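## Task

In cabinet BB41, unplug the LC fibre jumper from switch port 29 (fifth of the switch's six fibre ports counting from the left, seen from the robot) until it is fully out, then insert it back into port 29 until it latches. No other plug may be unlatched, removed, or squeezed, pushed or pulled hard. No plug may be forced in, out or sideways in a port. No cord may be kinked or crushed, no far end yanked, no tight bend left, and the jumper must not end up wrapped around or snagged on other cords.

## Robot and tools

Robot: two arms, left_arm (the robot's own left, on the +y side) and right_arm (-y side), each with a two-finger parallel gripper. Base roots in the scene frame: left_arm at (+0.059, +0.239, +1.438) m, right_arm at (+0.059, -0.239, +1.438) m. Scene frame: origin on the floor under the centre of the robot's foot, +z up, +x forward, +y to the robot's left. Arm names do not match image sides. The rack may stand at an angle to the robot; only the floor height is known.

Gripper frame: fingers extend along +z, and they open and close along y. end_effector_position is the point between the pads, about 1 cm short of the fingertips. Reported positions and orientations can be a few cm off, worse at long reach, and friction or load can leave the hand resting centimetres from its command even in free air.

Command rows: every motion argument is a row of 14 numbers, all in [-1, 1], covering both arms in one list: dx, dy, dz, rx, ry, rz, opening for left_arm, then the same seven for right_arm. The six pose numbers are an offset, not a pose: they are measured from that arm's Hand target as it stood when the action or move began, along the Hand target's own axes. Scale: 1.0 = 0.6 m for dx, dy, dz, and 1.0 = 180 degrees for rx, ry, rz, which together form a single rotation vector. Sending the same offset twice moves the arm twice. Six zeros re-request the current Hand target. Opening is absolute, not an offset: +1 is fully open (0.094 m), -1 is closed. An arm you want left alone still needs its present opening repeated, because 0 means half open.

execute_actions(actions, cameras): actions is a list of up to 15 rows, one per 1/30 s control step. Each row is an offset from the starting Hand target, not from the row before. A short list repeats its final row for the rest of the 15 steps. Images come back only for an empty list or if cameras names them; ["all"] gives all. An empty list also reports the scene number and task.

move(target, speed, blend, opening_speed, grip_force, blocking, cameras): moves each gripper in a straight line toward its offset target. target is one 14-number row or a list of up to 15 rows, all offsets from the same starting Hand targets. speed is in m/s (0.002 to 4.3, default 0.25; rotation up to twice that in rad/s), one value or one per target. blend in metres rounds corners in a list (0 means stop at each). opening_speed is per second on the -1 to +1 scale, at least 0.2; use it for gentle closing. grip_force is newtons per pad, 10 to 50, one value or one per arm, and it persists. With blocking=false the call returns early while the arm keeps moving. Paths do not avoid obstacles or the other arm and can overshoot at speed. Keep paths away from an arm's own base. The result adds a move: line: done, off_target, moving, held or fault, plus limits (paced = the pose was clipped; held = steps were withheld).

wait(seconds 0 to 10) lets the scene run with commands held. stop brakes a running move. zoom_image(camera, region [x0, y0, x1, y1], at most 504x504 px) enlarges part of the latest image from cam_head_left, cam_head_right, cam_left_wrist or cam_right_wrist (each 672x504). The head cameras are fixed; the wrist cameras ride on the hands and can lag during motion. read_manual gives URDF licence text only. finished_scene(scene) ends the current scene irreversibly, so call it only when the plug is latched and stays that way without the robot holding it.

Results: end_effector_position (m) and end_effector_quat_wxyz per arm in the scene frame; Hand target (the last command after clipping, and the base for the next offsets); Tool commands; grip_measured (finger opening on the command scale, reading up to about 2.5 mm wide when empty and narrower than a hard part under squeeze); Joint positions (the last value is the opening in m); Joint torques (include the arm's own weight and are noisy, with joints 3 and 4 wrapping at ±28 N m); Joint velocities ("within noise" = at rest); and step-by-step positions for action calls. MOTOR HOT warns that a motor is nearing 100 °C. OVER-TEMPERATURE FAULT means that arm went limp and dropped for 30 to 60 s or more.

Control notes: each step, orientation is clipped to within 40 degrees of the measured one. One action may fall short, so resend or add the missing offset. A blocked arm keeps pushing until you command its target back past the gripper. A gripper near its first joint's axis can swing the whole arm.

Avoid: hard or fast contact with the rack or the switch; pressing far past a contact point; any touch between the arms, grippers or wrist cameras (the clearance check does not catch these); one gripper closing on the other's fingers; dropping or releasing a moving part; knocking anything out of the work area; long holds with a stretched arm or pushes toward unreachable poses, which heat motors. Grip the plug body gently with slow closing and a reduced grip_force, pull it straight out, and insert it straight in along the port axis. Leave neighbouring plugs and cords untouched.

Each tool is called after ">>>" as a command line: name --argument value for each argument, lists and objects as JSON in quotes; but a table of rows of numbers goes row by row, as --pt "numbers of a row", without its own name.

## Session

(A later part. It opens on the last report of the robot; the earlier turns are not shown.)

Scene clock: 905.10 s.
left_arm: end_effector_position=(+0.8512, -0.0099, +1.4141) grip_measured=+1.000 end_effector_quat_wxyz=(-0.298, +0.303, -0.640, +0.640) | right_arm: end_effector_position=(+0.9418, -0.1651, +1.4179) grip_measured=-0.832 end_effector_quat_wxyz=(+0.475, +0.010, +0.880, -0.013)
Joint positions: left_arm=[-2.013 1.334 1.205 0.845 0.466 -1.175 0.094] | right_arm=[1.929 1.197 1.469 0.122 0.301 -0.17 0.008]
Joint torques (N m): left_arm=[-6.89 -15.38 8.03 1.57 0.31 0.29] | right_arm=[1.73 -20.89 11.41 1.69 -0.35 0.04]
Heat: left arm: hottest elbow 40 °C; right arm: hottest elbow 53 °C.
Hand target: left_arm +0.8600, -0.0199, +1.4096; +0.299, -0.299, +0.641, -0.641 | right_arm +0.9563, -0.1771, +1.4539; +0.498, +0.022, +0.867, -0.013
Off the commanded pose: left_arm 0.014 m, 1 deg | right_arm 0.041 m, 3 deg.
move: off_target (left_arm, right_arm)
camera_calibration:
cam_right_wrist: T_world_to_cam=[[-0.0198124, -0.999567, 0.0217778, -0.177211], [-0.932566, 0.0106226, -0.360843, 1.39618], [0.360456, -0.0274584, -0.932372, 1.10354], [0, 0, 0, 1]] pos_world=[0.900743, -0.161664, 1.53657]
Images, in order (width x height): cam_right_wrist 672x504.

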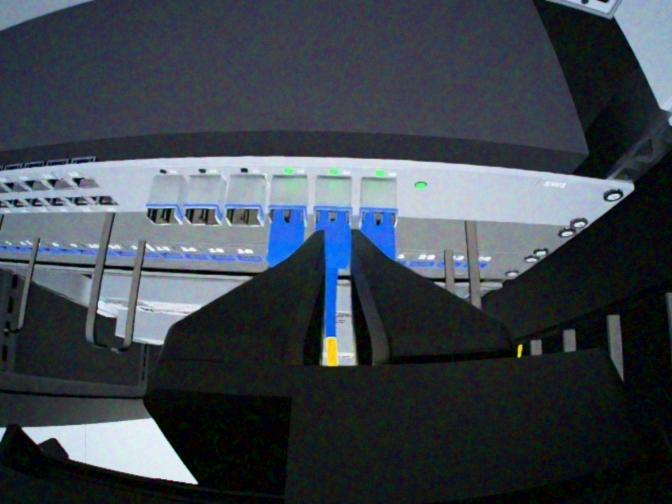

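>>> move --target '[0,0,0,0,0,0,1,0,0.013,0,0,0,0,-0.83]' --cameras '["cam_right_wrist"]' --speed 0.02

>>> zoom_image --camera "cam_right_wrist" --region '[270, 150, 410, 290]'

Scene clock: 922.23 s.
left_arm: end_effector_position=(+0.8512, -0.0099, +1.4141) grip_measured=+1.000 end_effector_quat_wxyz=(-0.298, +0.303, -0.640, +0.640) | right_arm: end_effector_position=(+0.9415, -0.1658, +1.4179) grip_measured=-0.832 end_effector_quat_wxyz=(+0.475, +0.012, +0.880, -0.016)
Joint positions: left_arm=[-2.013 1.334 1.205 0.845 0.466 -1.175 0.094] | right_arm=[1.93 1.197 1.469 0.122 0.31 -0.17 0.008]
Joint torques (N m): left_arm=[-6.83 -15.79 8.01 1.43 0.3 0.27] | right_arm=[3.43 -20.42 11.73 1.84 -0.02 0]
Heat: left arm: hottest elbow 40 °C; right arm: hottest elbow 53 °C.
Hand target: left_arm +0.8600, -0.0199, +1.4096; +0.299, -0.299, +0.641, -0.641 | right_arm +0.9567, -0.1693, +1.4539; +0.498, +0.022, +0.867, -0.012
Off the commanded pose: left_arm 0.014 m, 1 deg | right_arm 0.039 m, 3 deg.
move: off_target (left_arm, right_arm)
camera_calibration:
cam_right_wrist: T_world_to_cam=[[-0.0261322, -0.999339, 0.025272, -0.176952], [-0.93297, 0.0153021, -0.359629, 1.39544], [0.359004, -0.0329759, -0.932753, 1.10453], [0, 0, 0, 1]] pos_world=[0.90075, -0.161765, 1.53656]
Images, in order (width x height): cam_right_wrist 672x504.

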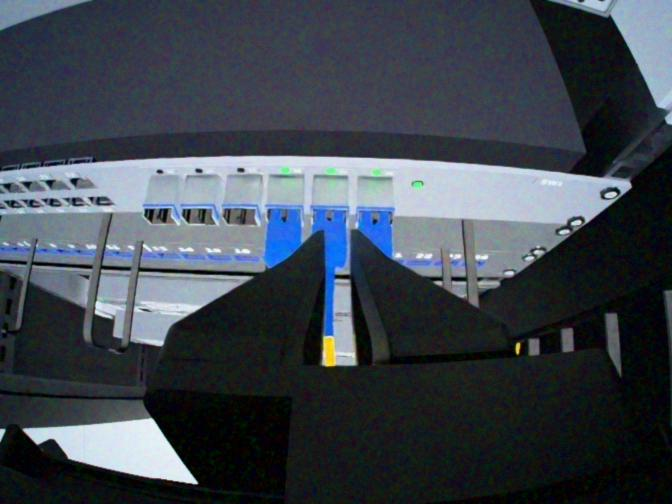

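Scaled by 3.600 from the camera's 672x504 image, which has a finer 960x720 frame.

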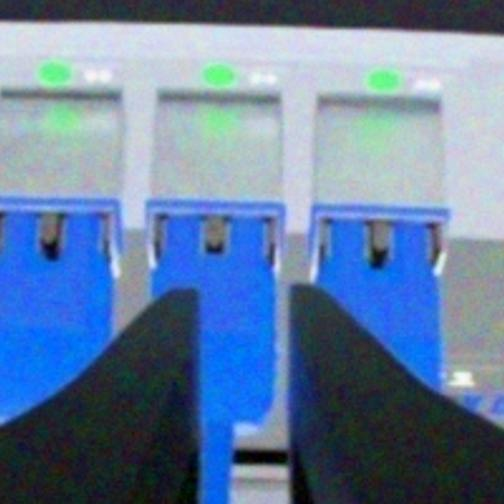

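>>> move --target '[0,0,0,0,0,0,1,0,0.0052,0,-0.0055,0,0,-0.83]' --cameras '["cam_right_wrist"]' --speed 0.02

>>> zoom_image --camera "cam_right_wrist" --region '[270, 150, 410, 290]'

Scene clock: 934.63 s.
left_arm: end_effector_position=(+0.8512, -0.0099, +1.4141) grip_measured=+1.000 end_effector_quat_wxyz=(-0.298, +0.303, -0.640, +0.640) | right_arm: end_effector_position=(+0.9417, -0.1641, +1.4182) grip_measured=-0.832 end_effector_quat_wxyz=(+0.475, +0.010, +0.880, -0.012)
Joint positions: left_arm=[-2.013 1.334 1.205 0.845 0.466 -1.175 0.094] | right_arm=[1.93 1.197 1.469 0.122 0.301 -0.17 0.008]
Joint torques (N m): left_arm=[-6.77 -15.74 8.03 1.42 0.29 0.27] | right_arm=[2.96 -20.66 11.84 1.8 -0.34 -0.01]
Heat: left arm: hottest elbow 40 °C; right arm: hottest elbow 54 °C.
Hand target: left_arm +0.8600, -0.0199, +1.4096; +0.299, -0.299, +0.641, -0.641 | right_arm +0.9569, -0.1663, +1.4539; +0.498, +0.018, +0.867, -0.005
Off the commanded pose: left_arm 0.014 m, 1 deg | right_arm 0.039 m, 3 deg.
move: off_target (left_arm, right_arm)
camera_calibration:
cam_right_wrist: T_world_to_cam=[[-0.0186682, -0.999622, 0.0201789, -0.1751], [-0.932514, 0.0101278, -0.360993, 1.39625], [0.360652, -0.0255561, -0.93235, 1.10388], [0, 0, 0, 1]] pos_world=[0.900642, -0.160964, 1.53677]
Images, in order (width x height): cam_right_wrist 672x504.

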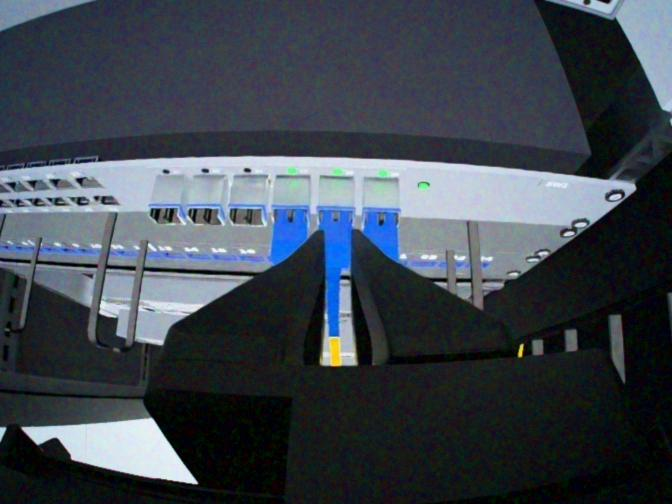

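Scaled by 3.600 from the camera's 672x504 image, which has a finer 960x720 frame.

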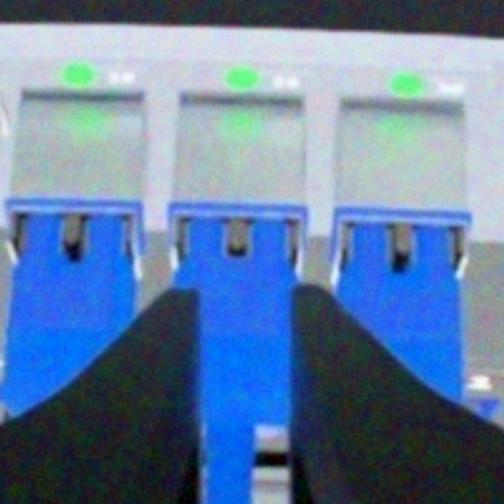

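>>> move --target '[0,0,0,0,0,0,1,0.0317,0.0017,0.0183,-0.0018,0,0,-0.83]' --cameras '["cam_right_wrist","cam_left_wrist"]' --speed 0.03

>>> zoom_image --camera "cam_right_wrist" --region '[270, 150, 410, 290]'

>>> zoom_image --camera "cam_left_wrist" --region '[320, 150, 400, 230]'

Scene clock: 945.83 s.
left_arm: end_effector_position=(+0.8512, -0.0099, +1.4141) grip_measured=+1.000 end_effector_quat_wxyz=(-0.298, +0.303, -0.640, +0.640) | right_arm: end_effector_position=(+0.9434, -0.1604, +1.4187) grip_measured=-0.832 end_effector_quat_wxyz=(+0.481, +0.007, +0.877, -0.003)
Joint positions: left_arm=[-2.013 1.334 1.205 0.845 0.466 -1.175 0.094] | right_arm=[1.931 1.2 1.469 0.135 0.282 -0.17 0.008]
Joint torques (N m): left_arm=[-6.71 -15.91 7.98 1.36 0.28 0.29] | right_arm=[1.96 -18.73 11.22 2.69 -0.35 0.05]
Heat: left arm: hottest elbow 40 °C; right arm: hottest elbow 54 °C.
Hand target: left_arm +0.8600, -0.0199, +1.4096; +0.299, -0.299, +0.641, -0.641 | right_arm +0.9568, -0.1648, +1.4318; +0.498, +0.016, +0.867, -0.002
Off the commanded pose: left_arm 0.014 m, 1 deg | right_arm 0.019 m, 3 deg.
move: off_target (left_arm, right_arm)
camera_calibration:
cam_left_wrist: T_world_to_cam=[[0.00217718, 0.040873, 0.999162, -1.41968], [-0.95901, -0.283044, 0.0136682, 0.802082], [0.283365, -0.958236, 0.0385813, -0.178144], [0, 0, 0, 1]] pos_world=[0.822775, 0.114347, 1.4144]
cam_right_wrist: T_world_to_cam=[[-0.00491425, -0.999956, 0.00796675, -0.166972], [-0.92799, 0.00159202, -0.372601, 1.40886], [0.372572, -0.00922412, -0.927957, 1.08907], [0, 0, 0, 1]] pos_world=[0.900827, -0.159161, 1.53688]
Images, in order (width x height): cam_left_wrist 672x504, cam_right_wrist 672x504.

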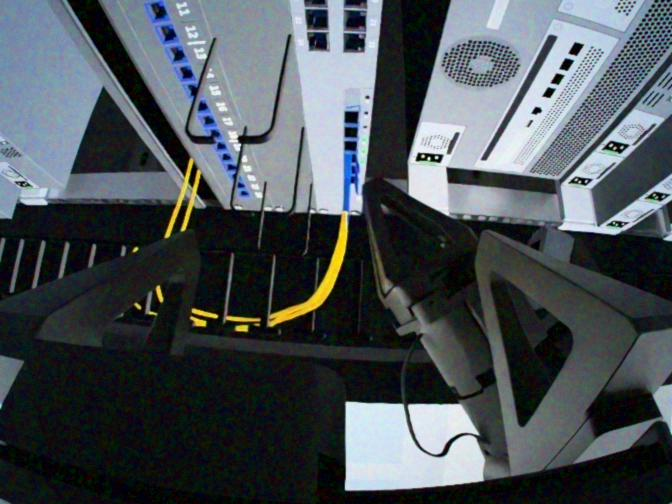

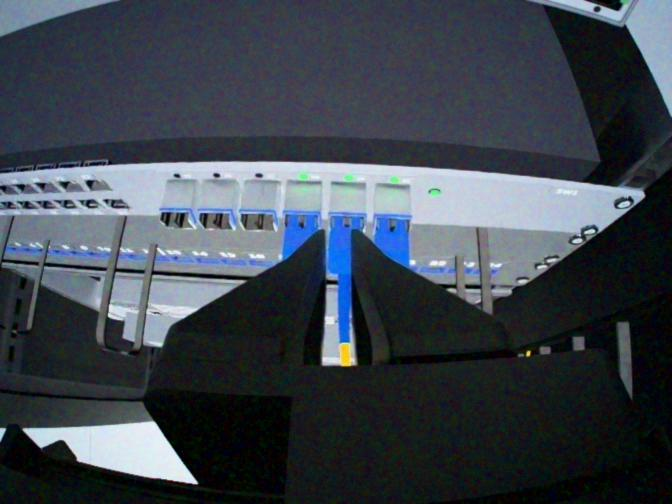

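Scaled by 3.600 from the camera's 672x504 image, which has a finer 960x720 frame.

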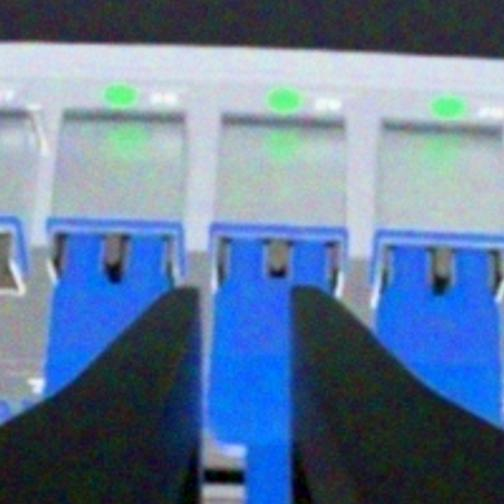

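Scaled by 6.300 from the camera's 672x504 image, which has a finer 960x720 frame.

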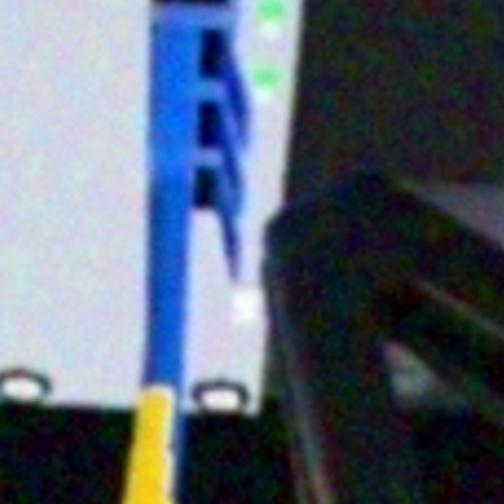

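>>> move --target '[0,0,0,0,0,0,1,0,-0.0047,0,0.0048,0,0,-0.84]' --cameras '["cam_right_wrist"]' --speed 0.03

>>> zoom_image --camera "cam_right_wrist" --region '[270, 150, 410, 290]'

Scene clock: 976.67 s.
left_arm: end_effector_position=(+0.8512, -0.0099, +1.4141) grip_measured=+1.000 end_effector_quat_wxyz=(-0.298, +0.303, -0.640, +0.640) | right_arm: end_effector_position=(+0.9436, -0.1617, +1.4192) grip_measured=-0.838 end_effector_quat_wxyz=(+0.481, +0.009, +0.876, -0.006)
Joint positions: left_arm=[-2.013 1.334 1.205 0.845 0.466 -1.175 0.094] | right_arm=[1.931 1.2 1.469 0.138 0.288 -0.17 0.008]
Joint torques (N m): left_arm=[-7.06 -15.56 7.87 1.44 0.32 0.3] | right_arm=[1.79 -18.49 11.12 2.61 -0.04 0.06]
Heat: left arm: hottest elbow 40 °C; right arm: hottest elbow 53 °C.
Hand target: left_arm +0.8600, -0.0199, +1.4096; +0.299, -0.299, +0.641, -0.641 | right_arm +0.9568, -0.1677, +1.4319; +0.498, +0.020, +0.867, -0.009
Off the commanded pose: left_arm 0.014 m, 1 deg | right_arm 0.019 m, 3 deg.
move: off_target (left_arm, right_arm)
camera_calibration:
cam_right_wrist: T_world_to_cam=[[-0.011571, -0.999871, 0.011123, -0.166515], [-0.927354, 0.00656986, -0.374128, 1.41164], [0.374007, -0.0146439, -0.92731, 1.08615], [0, 0, 0, 1]] pos_world=[0.900933, -0.159863, 1.53718]
Images, in order (width x height): cam_right_wrist 672x504.

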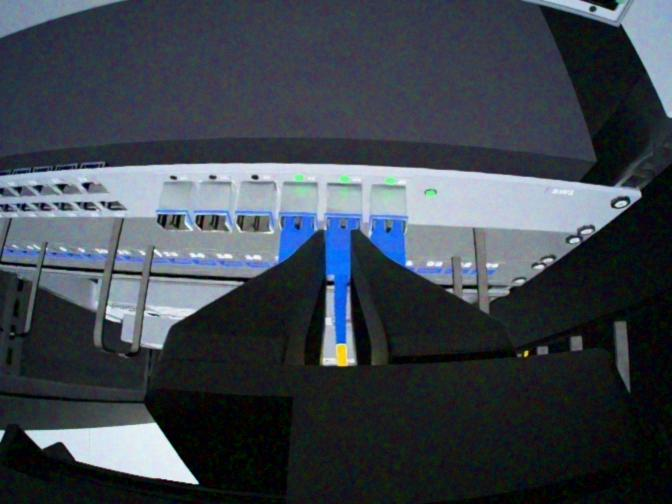

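Scaled by 3.600 from the camera's 672x504 image, which has a finer 960x720 frame.

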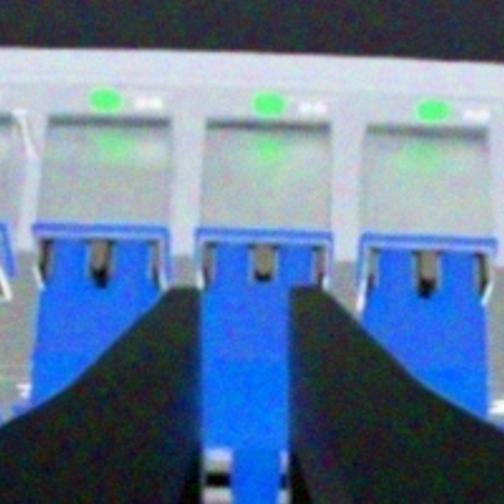

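>>> move --target '[0,0,0,0,0,0,1,0.0227,-0.0025,0.0073,0.0025,0,0,-0.84]' --cameras '["cam_right_wrist","cam_left_wrist"]' --speed 0.03

>>> zoom_image --camera "cam_right_wrist" --region '[270, 150, 410, 290]'

>>> zoom_image --camera "cam_left_wrist" --region '[320, 150, 400, 230]'

Scene clock: 984.87 s.
left_arm: end_effector_position=(+0.8512, -0.0099, +1.4141) grip_measured=+1.000 end_effector_quat_wxyz=(-0.298, +0.303, -0.640, +0.640) | right_arm: end_effector_position=(+0.9460, -0.1636, +1.4113) grip_measured=-0.838 end_effector_quat_wxyz=(+0.486, +0.012, +0.874, -0.010)
Joint positions: left_arm=[-2.013 1.334 1.205 0.845 0.466 -1.175 0.094] | right_arm=[1.923 1.218 1.469 0.168 0.289 -0.168 0.008]
Joint torques (N m): left_arm=[-6.77 -15.38 7.99 1.36 0.29 0.3] | right_arm=[1.67 -18.67 9.83 2.74 -0.04 0.08]
Heat: left arm: hottest elbow 40 °C; right arm: hottest elbow 53 °C.
Hand target: left_arm +0.8600, -0.0199, +1.4096; +0.299, -0.299, +0.641, -0.641 | right_arm +0.9536, -0.1690, +1.4178; +0.498, +0.022, +0.867, -0.012
Off the commanded pose: left_arm 0.014 m, 1 deg | right_arm 0.011 m, 2 deg.
move: off_target (left_arm, right_arm)
camera_calibration:
cam_left_wrist: T_world_to_cam=[[0.00217718, 0.040873, 0.999162, -1.41968], [-0.95901, -0.283044, 0.0136682, 0.802082], [0.283365, -0.958236, 0.0385813, -0.178144], [0, 0, 0, 1]] pos_world=[0.822775, 0.114347, 1.4144]
cam_right_wrist: T_world_to_cam=[[-0.0210251, -0.999671, 0.0147176, -0.16445], [-0.922914, 0.0137462, -0.384762, 1.42288], [0.384432, -0.0216727, -0.922899, 1.06078], [0, 0, 0, 1]] pos_world=[0.901942, -0.160965, 1.52888]
Images, in order (width x height): cam_left_wrist 672x504, cam_right_wrist 672x504.

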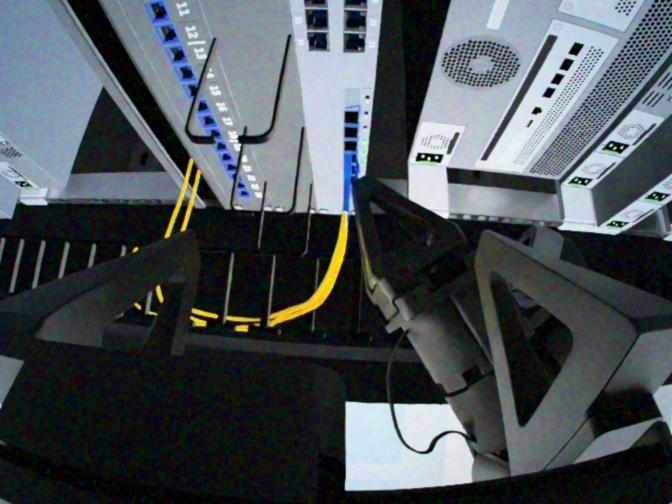

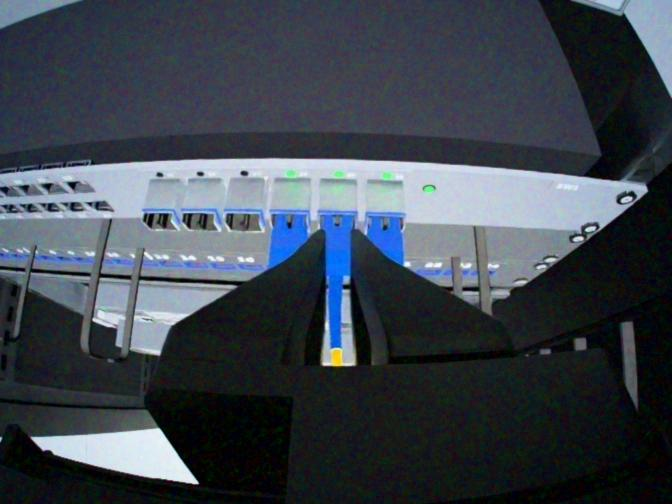

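Scaled by 3.600 from the camera's 672x504 image, which has a finer 960x720 frame.

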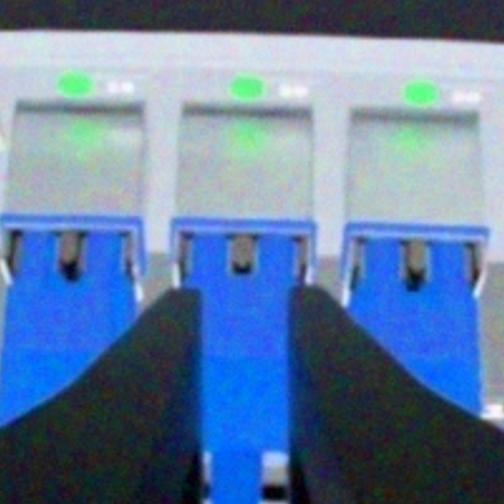

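Scaled by 6.300 from the camera's 672x504 image, which has a finer 960x720 frame.

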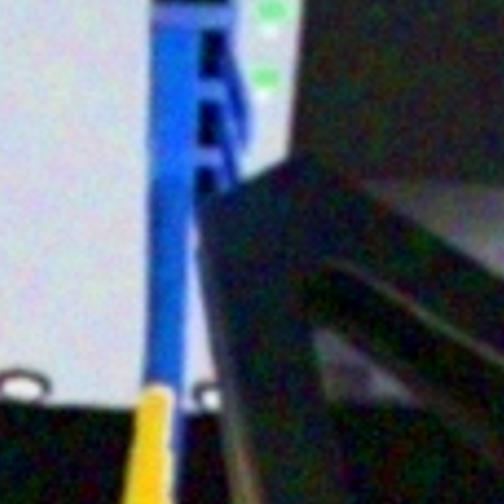

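>>> move --target '[0,0,0,0,0,0,1,0.0137,0,-0.0037,0,0,0,-0.84]' --cameras '["cam_right_wrist","cam_left_wrist"]' --speed 0.03

>>> zoom_image --camera "cam_right_wrist" --region '[270, 150, 410, 290]'

>>> zoom_image --camera "cam_left_wrist" --region '[320, 150, 400, 230]'

Scene clock: 999.03 s.
left_arm: end_effector_position=(+0.8512, -0.0099, +1.4141) grip_measured=+1.000 end_effector_quat_wxyz=(-0.298, +0.303, -0.640, +0.640) | right_arm: end_effector_position=(+0.9448, -0.1640, +1.4106) grip_measured=-0.838 end_effector_quat_wxyz=(+0.492, +0.015, +0.871, -0.010)
Joint positions: left_arm=[-2.013 1.334 1.205 0.845 0.466 -1.175 0.094] | right_arm=[1.922 1.218 1.458 0.192 0.289 -0.167 0.008]
Joint torques (N m): left_arm=[-6.71 -15.21 7.92 1.42 0.31 0.28] | right_arm=[1.67 -18.84 8.66 2.58 -0.11 0.07]
Heat: left arm: hottest elbow 41 °C; right arm: hottest elbow 52 °C.
Hand target: left_arm +0.8600, -0.0199, +1.4096; +0.299, -0.299, +0.641, -0.641 | right_arm +0.9476, -0.1687, +1.4118; +0.498, +0.022, +0.867, -0.012
Off the commanded pose: left_arm 0.014 m, 1 deg | right_arm 0.006 m, 1 deg.
move: off_target (left_arm)
camera_calibration:
cam_left_wrist: T_world_to_cam=[[0.00217718, 0.040873, 0.999162, -1.41968], [-0.95901, -0.283044, 0.0136682, 0.802082], [0.283365, -0.958236, 0.0385813, -0.178144], [0, 0, 0, 1]] pos_world=[0.822775, 0.114347, 1.4144]
cam_right_wrist: T_world_to_cam=[[-0.0258962, -0.999587, 0.0124571, -0.157039], [-0.918033, 0.0188476, -0.396057, 1.43368], [0.395658, -0.0216924, -0.918142, 1.04321], [0, 0, 0, 1]] pos_world=[0.899346, -0.161366, 1.52759]
Images, in order (width x height): cam_left_wrist 672x504, cam_right_wrist 672x504.

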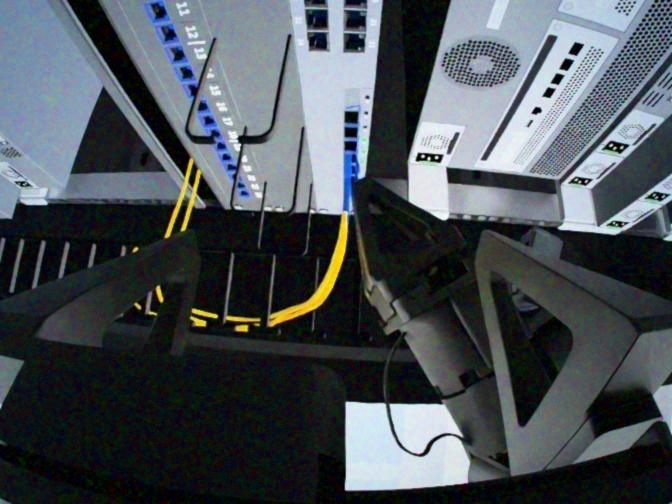

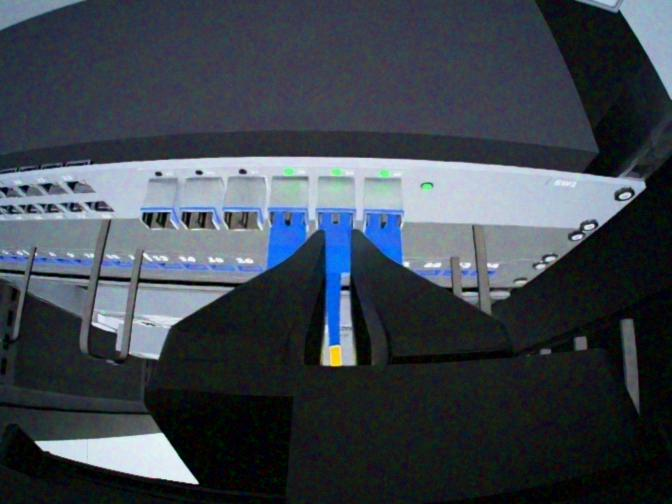

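Scaled by 3.600 from the camera's 672x504 image, which has a finer 960x720 frame.

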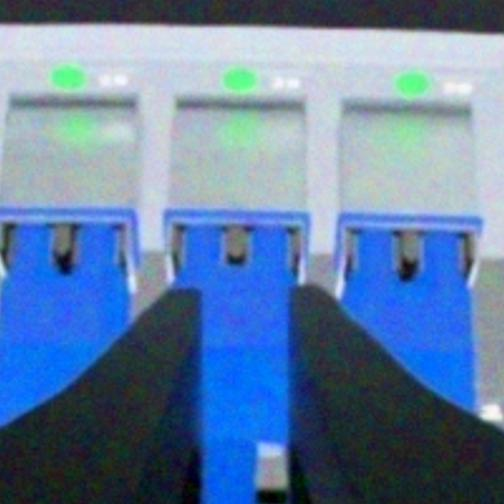

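Scaled by 6.300 from the camera's 672x504 image, which has a finer 960x720 frame.

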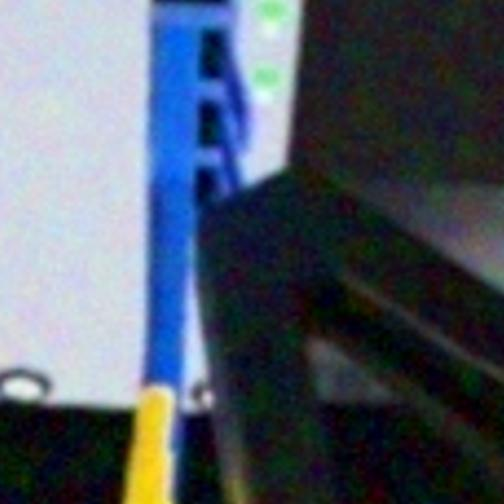

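>>> move --target '[0,0,0,0,0,0,1,0.006,0.003,-0.0055,-0.003,0,0,-0.84]' --cameras '["cam_right_wrist","cam_left_wrist"]' --speed 0.03

>>> zoom_image --camera "cam_right_wrist" --region '[270, 150, 410, 290]'

>>> zoom_image --camera "cam_left_wrist" --region '[320, 150, 400, 230]'

Scene clock: 1008.53 s.
left_arm: end_effector_position=(+0.8512, -0.0099, +1.4141) grip_measured=+1.000 end_effector_quat_wxyz=(-0.298, +0.303, -0.640, +0.640) | right_arm: end_effector_position=(+0.9432, -0.1635, +1.4094) grip_measured=-0.838 end_effector_quat_wxyz=(+0.495, +0.016, +0.869, -0.009)
Joint positions: left_arm=[-2.013 1.334 1.205 0.845 0.466 -1.175 0.094] | right_arm=[1.922 1.218 1.448 0.209 0.286 -0.167 0.008]
Joint torques (N m): left_arm=[-7.06 -15.62 7.98 1.36 0.27 0.29] | right_arm=[1.79 -18.96 8.01 2.32 -0.36 0.07]
Heat: left arm: hottest elbow 41 °C; right arm: hottest elbow 51 °C.
Hand target: left_arm +0.8600, -0.0199, +1.4096; +0.299, -0.299, +0.641, -0.641 | right_arm +0.9430, -0.1666, +1.4103; +0.498, +0.020, +0.867, -0.008
Off the commanded pose: left_arm 0.014 m, 1 deg | right_arm 0.003 m, 1 deg.
move: off_target (left_arm)
camera_calibration:
cam_left_wrist: T_world_to_cam=[[0.00217718, 0.040873, 0.999162, -1.41968], [-0.95901, -0.283044, 0.0136682, 0.802082], [0.283365, -0.958236, 0.0385813, -0.178144], [0, 0, 0, 1]] pos_world=[0.822775, 0.114347, 1.4144]
cam_right_wrist: T_world_to_cam=[[-0.0262489, -0.999607, 0.00986191, -0.152511], [-0.915069, 0.0200551, -0.402799, 1.43857], [0.402443, -0.0195974, -0.915235, 1.03255], [0, 0, 0, 1]] pos_world=[0.896846, -0.161066, 1.52599]
Images, in order (width x height): cam_left_wrist 672x504, cam_right_wrist 672x504.

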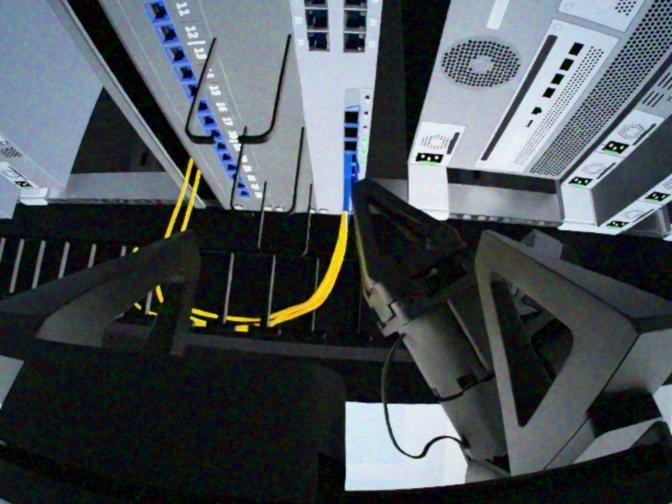

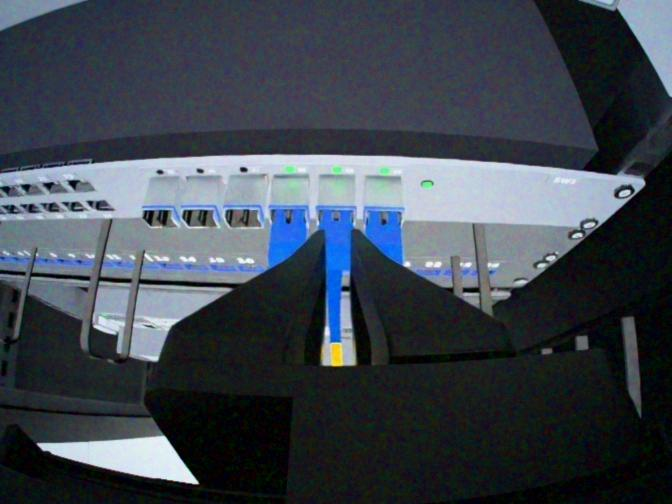

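Scaled by 3.600 from the camera's 672x504 image, which has a finer 960x720 frame.

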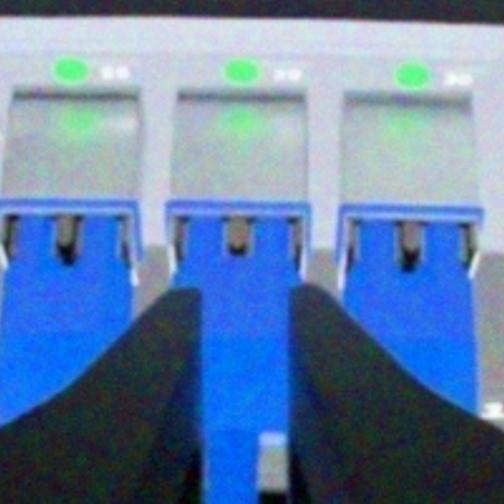

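Scaled by 6.300 from the camera's 672x504 image, which has a finer 960x720 frame.

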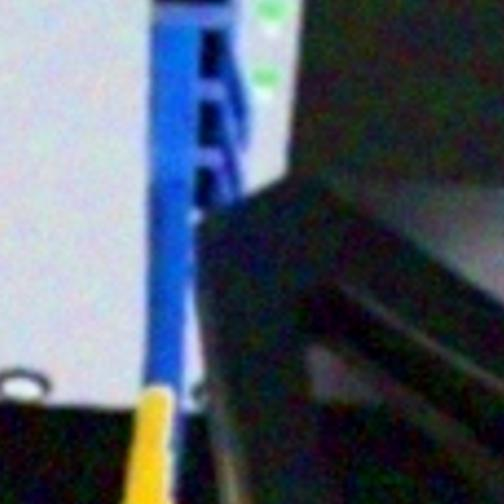

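>>> move --target '[0,0,0,0,0,0,1,0.0125,0.002,0.0042,-0.002,0,0,-0.835]' --cameras '["cam_right_wrist","cam_left_wrist"]' --speed 0.03

>>> zoom_image --camera "cam_right_wrist" --region '[270, 150, 410, 290]'

>>> zoom_image --camera "cam_left_wrist" --region '[320, 150, 400, 230]'

Scene clock: 1019.83 s.
left_arm: end_effector_position=(+0.8512, -0.0099, +1.4141) grip_measured=+1.000 end_effector_quat_wxyz=(-0.298, +0.303, -0.640, +0.640) | right_arm: end_effector_position=(+0.9428, -0.1636, +1.4091) grip_measured=-0.837 end_effector_quat_wxyz=(+0.499, +0.015, +0.866, -0.006)
Joint positions: left_arm=[-2.013 1.334 1.205 0.845 0.466 -1.175 0.094] | right_arm=[1.919 1.218 1.441 0.225 0.276 -0.165 0.008]
Joint torques (N m): left_arm=[-6.77 -15.62 7.95 1.42 0.31 0.31] | right_arm=[1.9 -18.26 7.91 2.35 -0.34 0.05]
Heat: left arm: hottest elbow 41 °C; right arm: hottest elbow 49 °C.
Hand target: left_arm +0.8600, -0.0199, +1.4096; +0.299, -0.299, +0.641, -0.641 | right_arm +0.9414, -0.1654, +1.4025; +0.498, +0.018, +0.867, -0.006
Off the commanded pose: left_arm 0.014 m, 1 deg | right_arm 0.007 m, 0 deg.
move: off_target (left_arm)
camera_calibration:
cam_left_wrist: T_world_to_cam=[[0.00217718, 0.040873, 0.999162, -1.41968], [-0.95901, -0.283044, 0.0136682, 0.802082], [0.283365, -0.958236, 0.0385813, -0.178144], [0, 0, 0, 1]] pos_world=[0.822775, 0.114347, 1.4144]
cam_right_wrist: T_world_to_cam=[[-0.0229861, -0.999726, 0.00452997, -0.148151], [-0.91105, 0.0190811, -0.411853, 1.44699], [0.411654, -0.0135939, -0.911239, 1.01914], [0, 0, 0, 1]] pos_world=[0.895341, -0.161866, 1.5253]
Images, in order (width x height): cam_left_wrist 672x504, cam_right_wrist 672x504.

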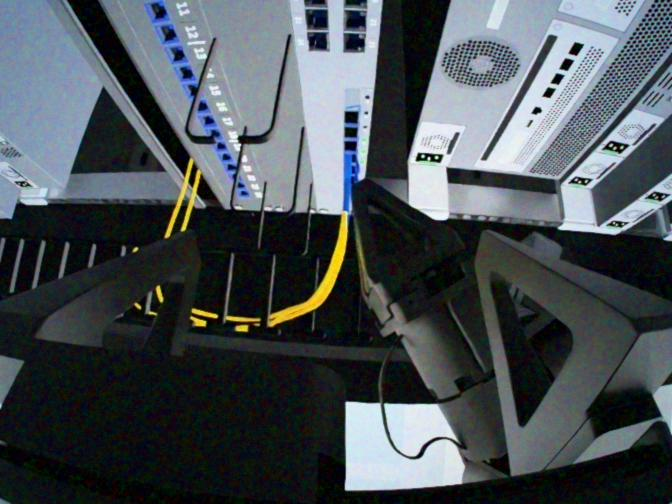

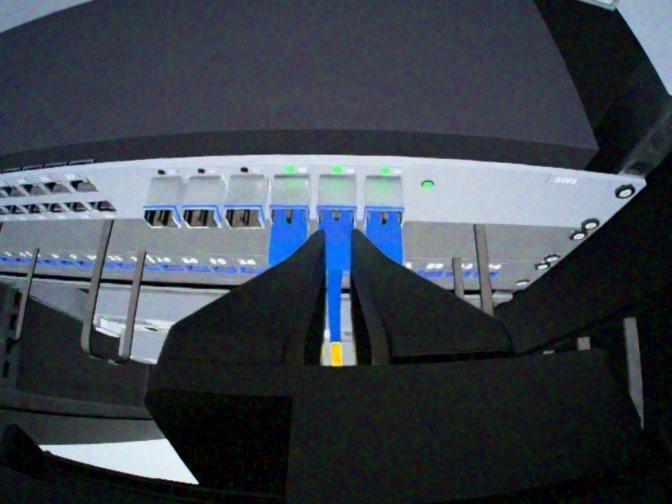

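Scaled by 3.600 from the camera's 672x504 image, which has a finer 960x720 frame.

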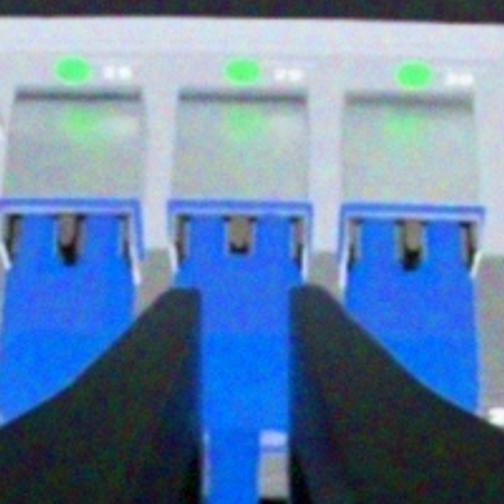

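Scaled by 6.300 from the camera's 672x504 image, which has a finer 960x720 frame.

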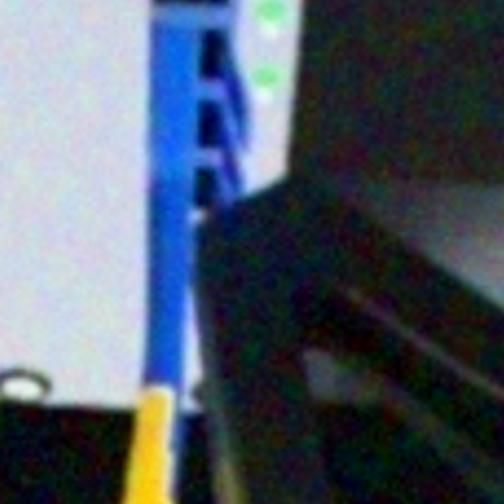

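>>> move --target '[0,0,0,0,0,0,1,0.0033,0.001,-0.0058,-0.001,0,0,-0.835]' --cameras '["cam_right_wrist","cam_left_wrist"]' --speed 0.03

>>> zoom_image --camera "cam_right_wrist" --region '[270, 150, 410, 290]'

>>> zoom_image --camera "cam_left_wrist" --region '[320, 150, 400, 230]'

Scene clock: 1032.73 s.
left_arm: end_effector_position=(+0.8512, -0.0099, +1.4141) grip_measured=+1.000 end_effector_quat_wxyz=(-0.298, +0.303, -0.640, +0.640) | right_arm: end_effector_position=(+0.9412, -0.1630, +1.4077) grip_measured=-0.837 end_effector_quat_wxyz=(+0.502, +0.016, +0.865, -0.005)
Joint positions: left_arm=[-2.013 1.334 1.205 0.845 0.466 -1.175 0.094] | right_arm=[1.919 1.218 1.432 0.239 0.274 -0.165 0.008]
Joint torques (N m): left_arm=[-6.95 -15.91 7.9 1.36 0.3 0.28] | right_arm=[1.85 -18.61 7.35 2.13 -0.32 0.07]
Heat: left arm: hottest elbow 41 °C; right arm: hottest elbow 48 °C.
Hand target: left_arm +0.8600, -0.0199, +1.4096; +0.299, -0.299, +0.641, -0.641 | right_arm +0.9374, -0.1647, +1.4025; +0.498, +0.017, +0.867, -0.004
Off the commanded pose: left_arm 0.014 m, 1 deg | right_arm 0.007 m, 0 deg.
move: off_target (left_arm)
camera_calibration:
cam_left_wrist: T_world_to_cam=[[0.00217718, 0.040873, 0.999162, -1.41968], [-0.95901, -0.283044, 0.0136682, 0.802082], [0.283365, -0.958236, 0.0385813, -0.178144], [0, 0, 0, 1]] pos_world=[0.822775, 0.114347, 1.4144]
cam_right_wrist: T_world_to_cam=[[-0.0226393, -0.999741, 0.00238385, -0.144936], [-0.908925, 0.0195896, -0.4165, 1.44958], [0.416345, -0.011596, -0.909133, 1.01152], [0, 0, 0, 1]] pos_world=[0.89314, -0.161566, 1.5237]
Images, in order (width x height): cam_left_wrist 672x504, cam_right_wrist 672x504.

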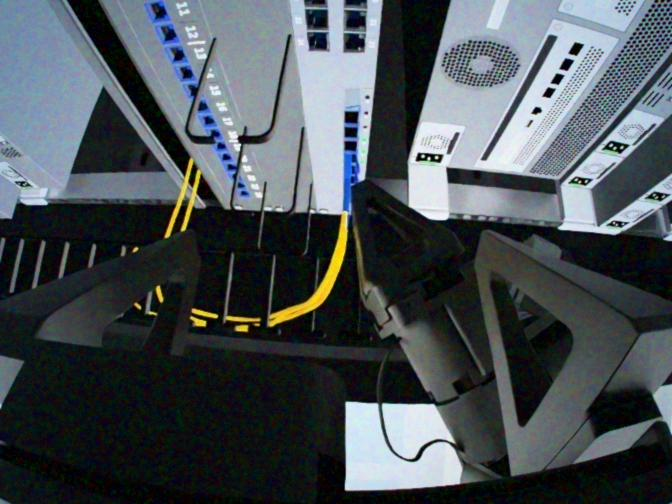

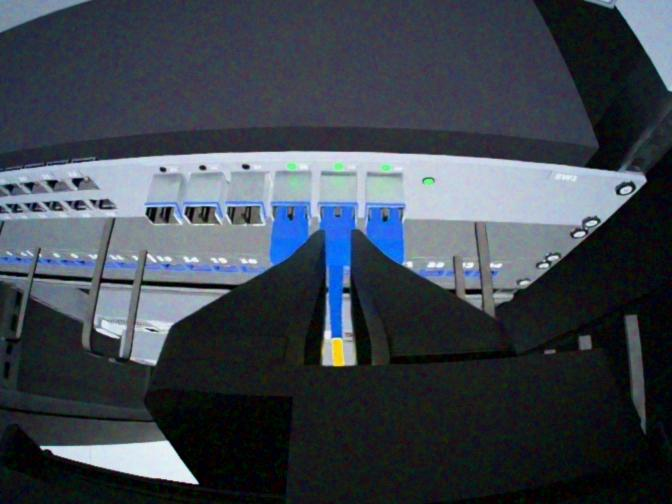

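Scaled by 3.600 from the camera's 672x504 image, which has a finer 960x720 frame.

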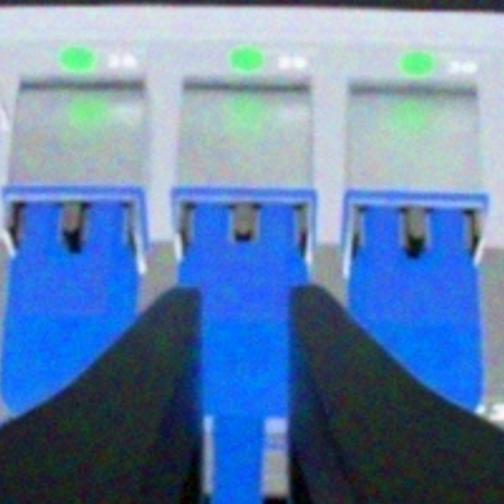

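Scaled by 6.300 from the camera's 672x504 image, which has a finer 960x720 frame.

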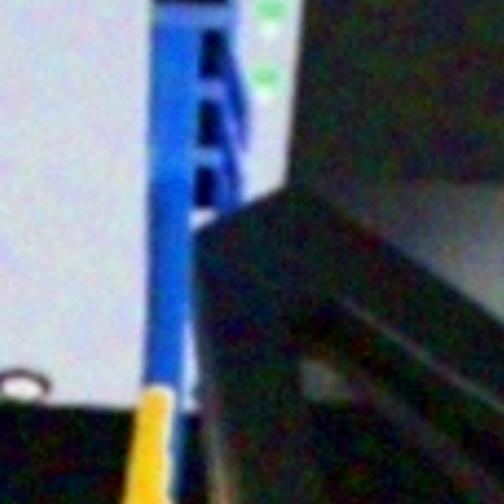

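>>> move --target '[0,0,0,0,0,0,1,0.0068,0,-0.0018,0,0,0,-0.835]' --cameras '["cam_right_wrist","cam_left_wrist"]' --speed 0.03

>>> zoom_image --camera "cam_right_wrist" --region '[270, 150, 410, 290]'

>>> zoom_image --camera "cam_left_wrist" --region '[320, 150, 400, 230]'

Scene clock: 1043.30 s.
left_arm: end_effector_position=(+0.8512, -0.0099, +1.4141) grip_measured=+1.000 end_effector_quat_wxyz=(-0.298, +0.303, -0.640, +0.640) | right_arm: end_effector_position=(+0.9304, -0.1612, +1.3948) grip_measured=-0.837 end_effector_quat_wxyz=(+0.491, +0.012, +0.871, -0.005)
Joint positions: left_arm=[-2.013 1.334 1.205 0.845 0.466 -1.175 0.094] | right_arm=[1.918 1.217 1.403 0.242 0.274 -0.165 0.008]
Joint torques (N m): left_arm=[-7 -15.56 8.01 1.4 0.31 0.28] | right_arm=[2.02 -19.02 8.76 2.28 -0.34 0.06]
Heat: left arm: hottest elbow 41 °C; right arm: hottest elbow 46 °C.
Hand target: left_arm +0.8600, -0.0199, +1.4096; +0.299, -0.299, +0.641, -0.641 | right_arm +0.9345, -0.1646, +1.3997; +0.498, +0.017, +0.867, -0.004
Off the commanded pose: left_arm 0.014 m, 1 deg | right_arm 0.007 m, 1 deg.
move: off_target (left_arm)
camera_calibration:
cam_left_wrist: T_world_to_cam=[[0.00217718, 0.040873, 0.999162, -1.41968], [-0.95901, -0.283044, 0.0136682, 0.802082], [0.283365, -0.958236, 0.0385813, -0.178144], [0, 0, 0, 1]] pos_world=[0.822775, 0.114347, 1.4144]
cam_right_wrist: T_world_to_cam=[[-0.0157423, -0.999853, 0.00680911, -0.156001], [-0.91888, 0.0117818, -0.39436, 1.41144], [0.394222, -0.0124649, -0.918931, 1.03839], [0, 0, 0, 1]] pos_world=[0.885136, -0.159664, 1.51189]
Images, in order (width x height): cam_left_wrist 672x504, cam_right_wrist 672x504.

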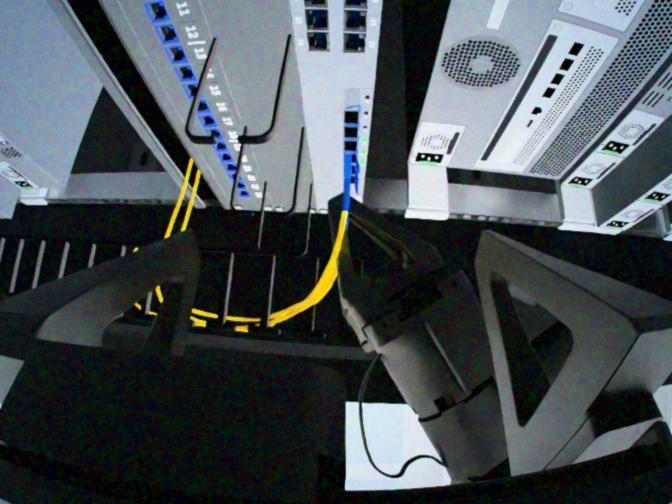

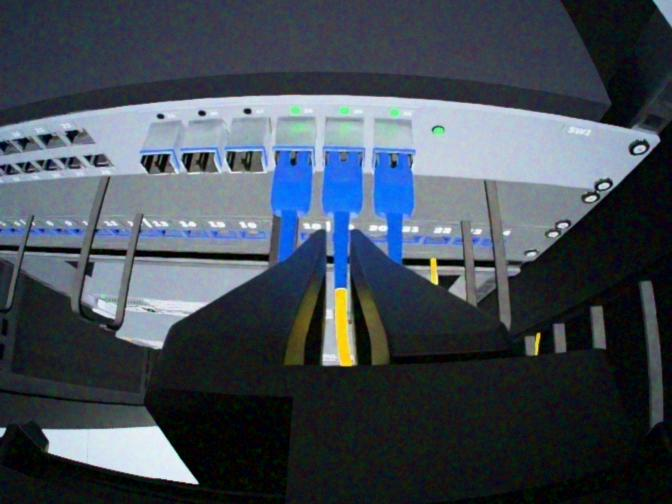

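Scaled by 3.600 from the camera's 672x504 image, which has a finer 960x720 frame.

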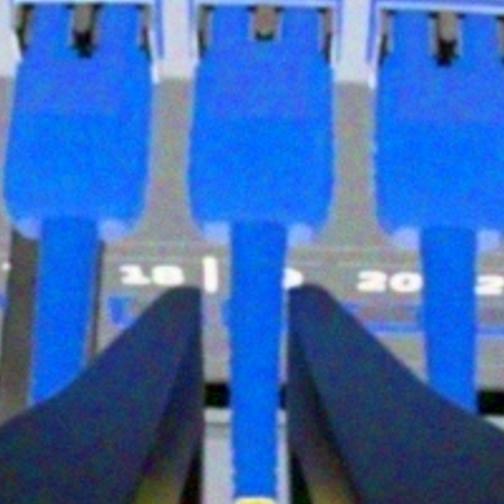

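Scaled by 6.300 from the camera's 672x504 image, which has a finer 960x720 frame.

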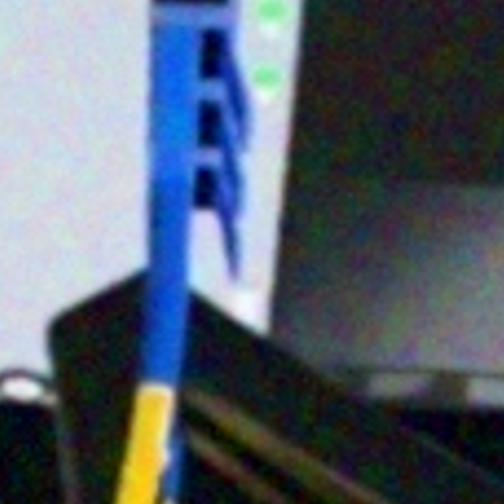

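>>> move --target '[0,0,0,0,0,0,1,-0.0717,0.001,-0.026,-0.001,0,0,-0.835]' --cameras '["cam_right_wrist","cam_left_wrist"]' --speed 0.05

>>> zoom_image --camera "cam_right_wrist" --region '[270, 150, 410, 290]'

>>> zoom_image --camera "cam_left_wrist" --region '[320, 150, 400, 230]'

Scene clock: 1073.03 s.
left_arm: end_effector_position=(+0.8512, -0.0099, +1.4141) grip_measured=+1.000 end_effector_quat_wxyz=(-0.298, +0.303, -0.640, +0.640) | right_arm: end_effector_position=(+0.9237, -0.1607, +1.4055) grip_measured=-0.837 end_effector_quat_wxyz=(+0.473, +0.008, +0.881, -0.005)
Joint positions: left_arm=[-2.013 1.334 1.205 0.845 0.466 -1.175 0.094] | right_arm=[1.93 1.182 1.403 0.165 0.289 -0.165 0.008]
Joint torques (N m): left_arm=[-6.65 -15.56 7.97 1.43 0.3 0.27] | right_arm=[3.19 -20.01 12.18 1.68 -0.03 -0.07]
Heat: left arm: hottest elbow 41 °C; right arm: hottest elbow 46 °C.
Hand target: left_arm +0.8600, -0.0199, +1.4096; +0.299, -0.299, +0.641, -0.641 | right_arm +0.9426, -0.1647, +1.4447; +0.498, +0.017, +0.867, -0.003
Off the commanded pose: left_arm 0.014 m, 1 deg | right_arm 0.044 m, 4 deg.
move: off_target (left_arm, right_arm)
camera_calibration:
cam_left_wrist: T_world_to_cam=[[0.00217718, 0.040873, 0.999162, -1.41968], [-0.95901, -0.283044, 0.0136682, 0.802082], [0.283365, -0.958236, 0.0385813, -0.178144], [0, 0, 0, 1]] pos_world=[0.822775, 0.114347, 1.4144]
cam_right_wrist: T_world_to_cam=[[-0.00896627, -0.999905, 0.0104318, -0.167028], [-0.93476, 0.00467585, -0.355249, 1.36807], [0.355166, -0.0129365, -0.934714, 1.10903], [0, 0, 0, 1]] pos_world=[0.883432, -0.159062, 1.52438]
Images, in order (width x height): cam_left_wrist 672x504, cam_right_wrist 672x504.

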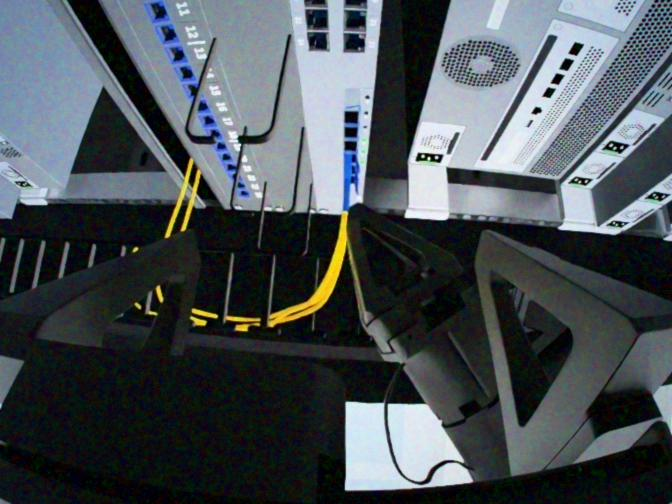

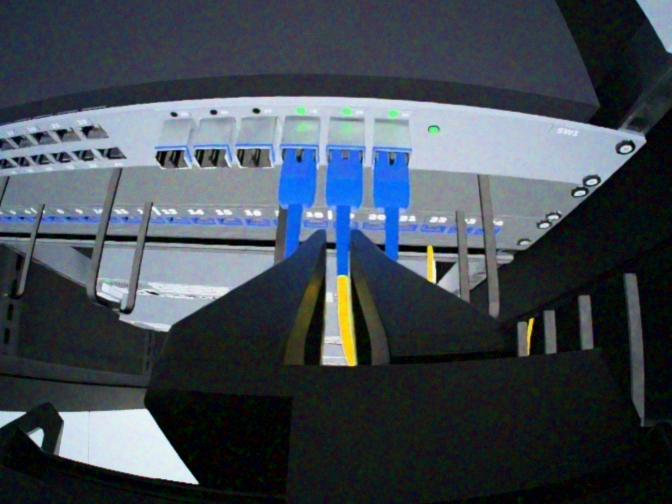

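Scaled by 3.600 from the camera's 672x504 image, which has a finer 960x720 frame.

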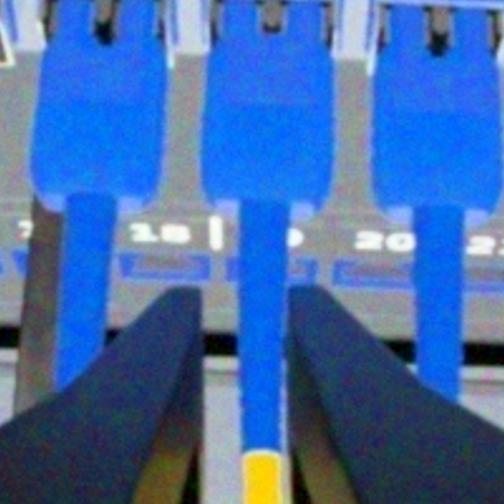

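Scaled by 6.300 from the camera's 672x504 image, which has a finer 960x720 frame.

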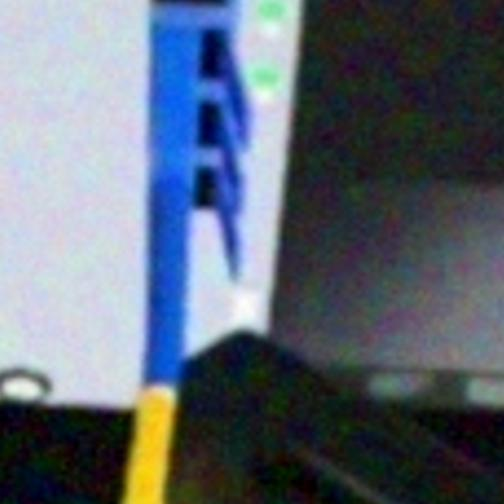

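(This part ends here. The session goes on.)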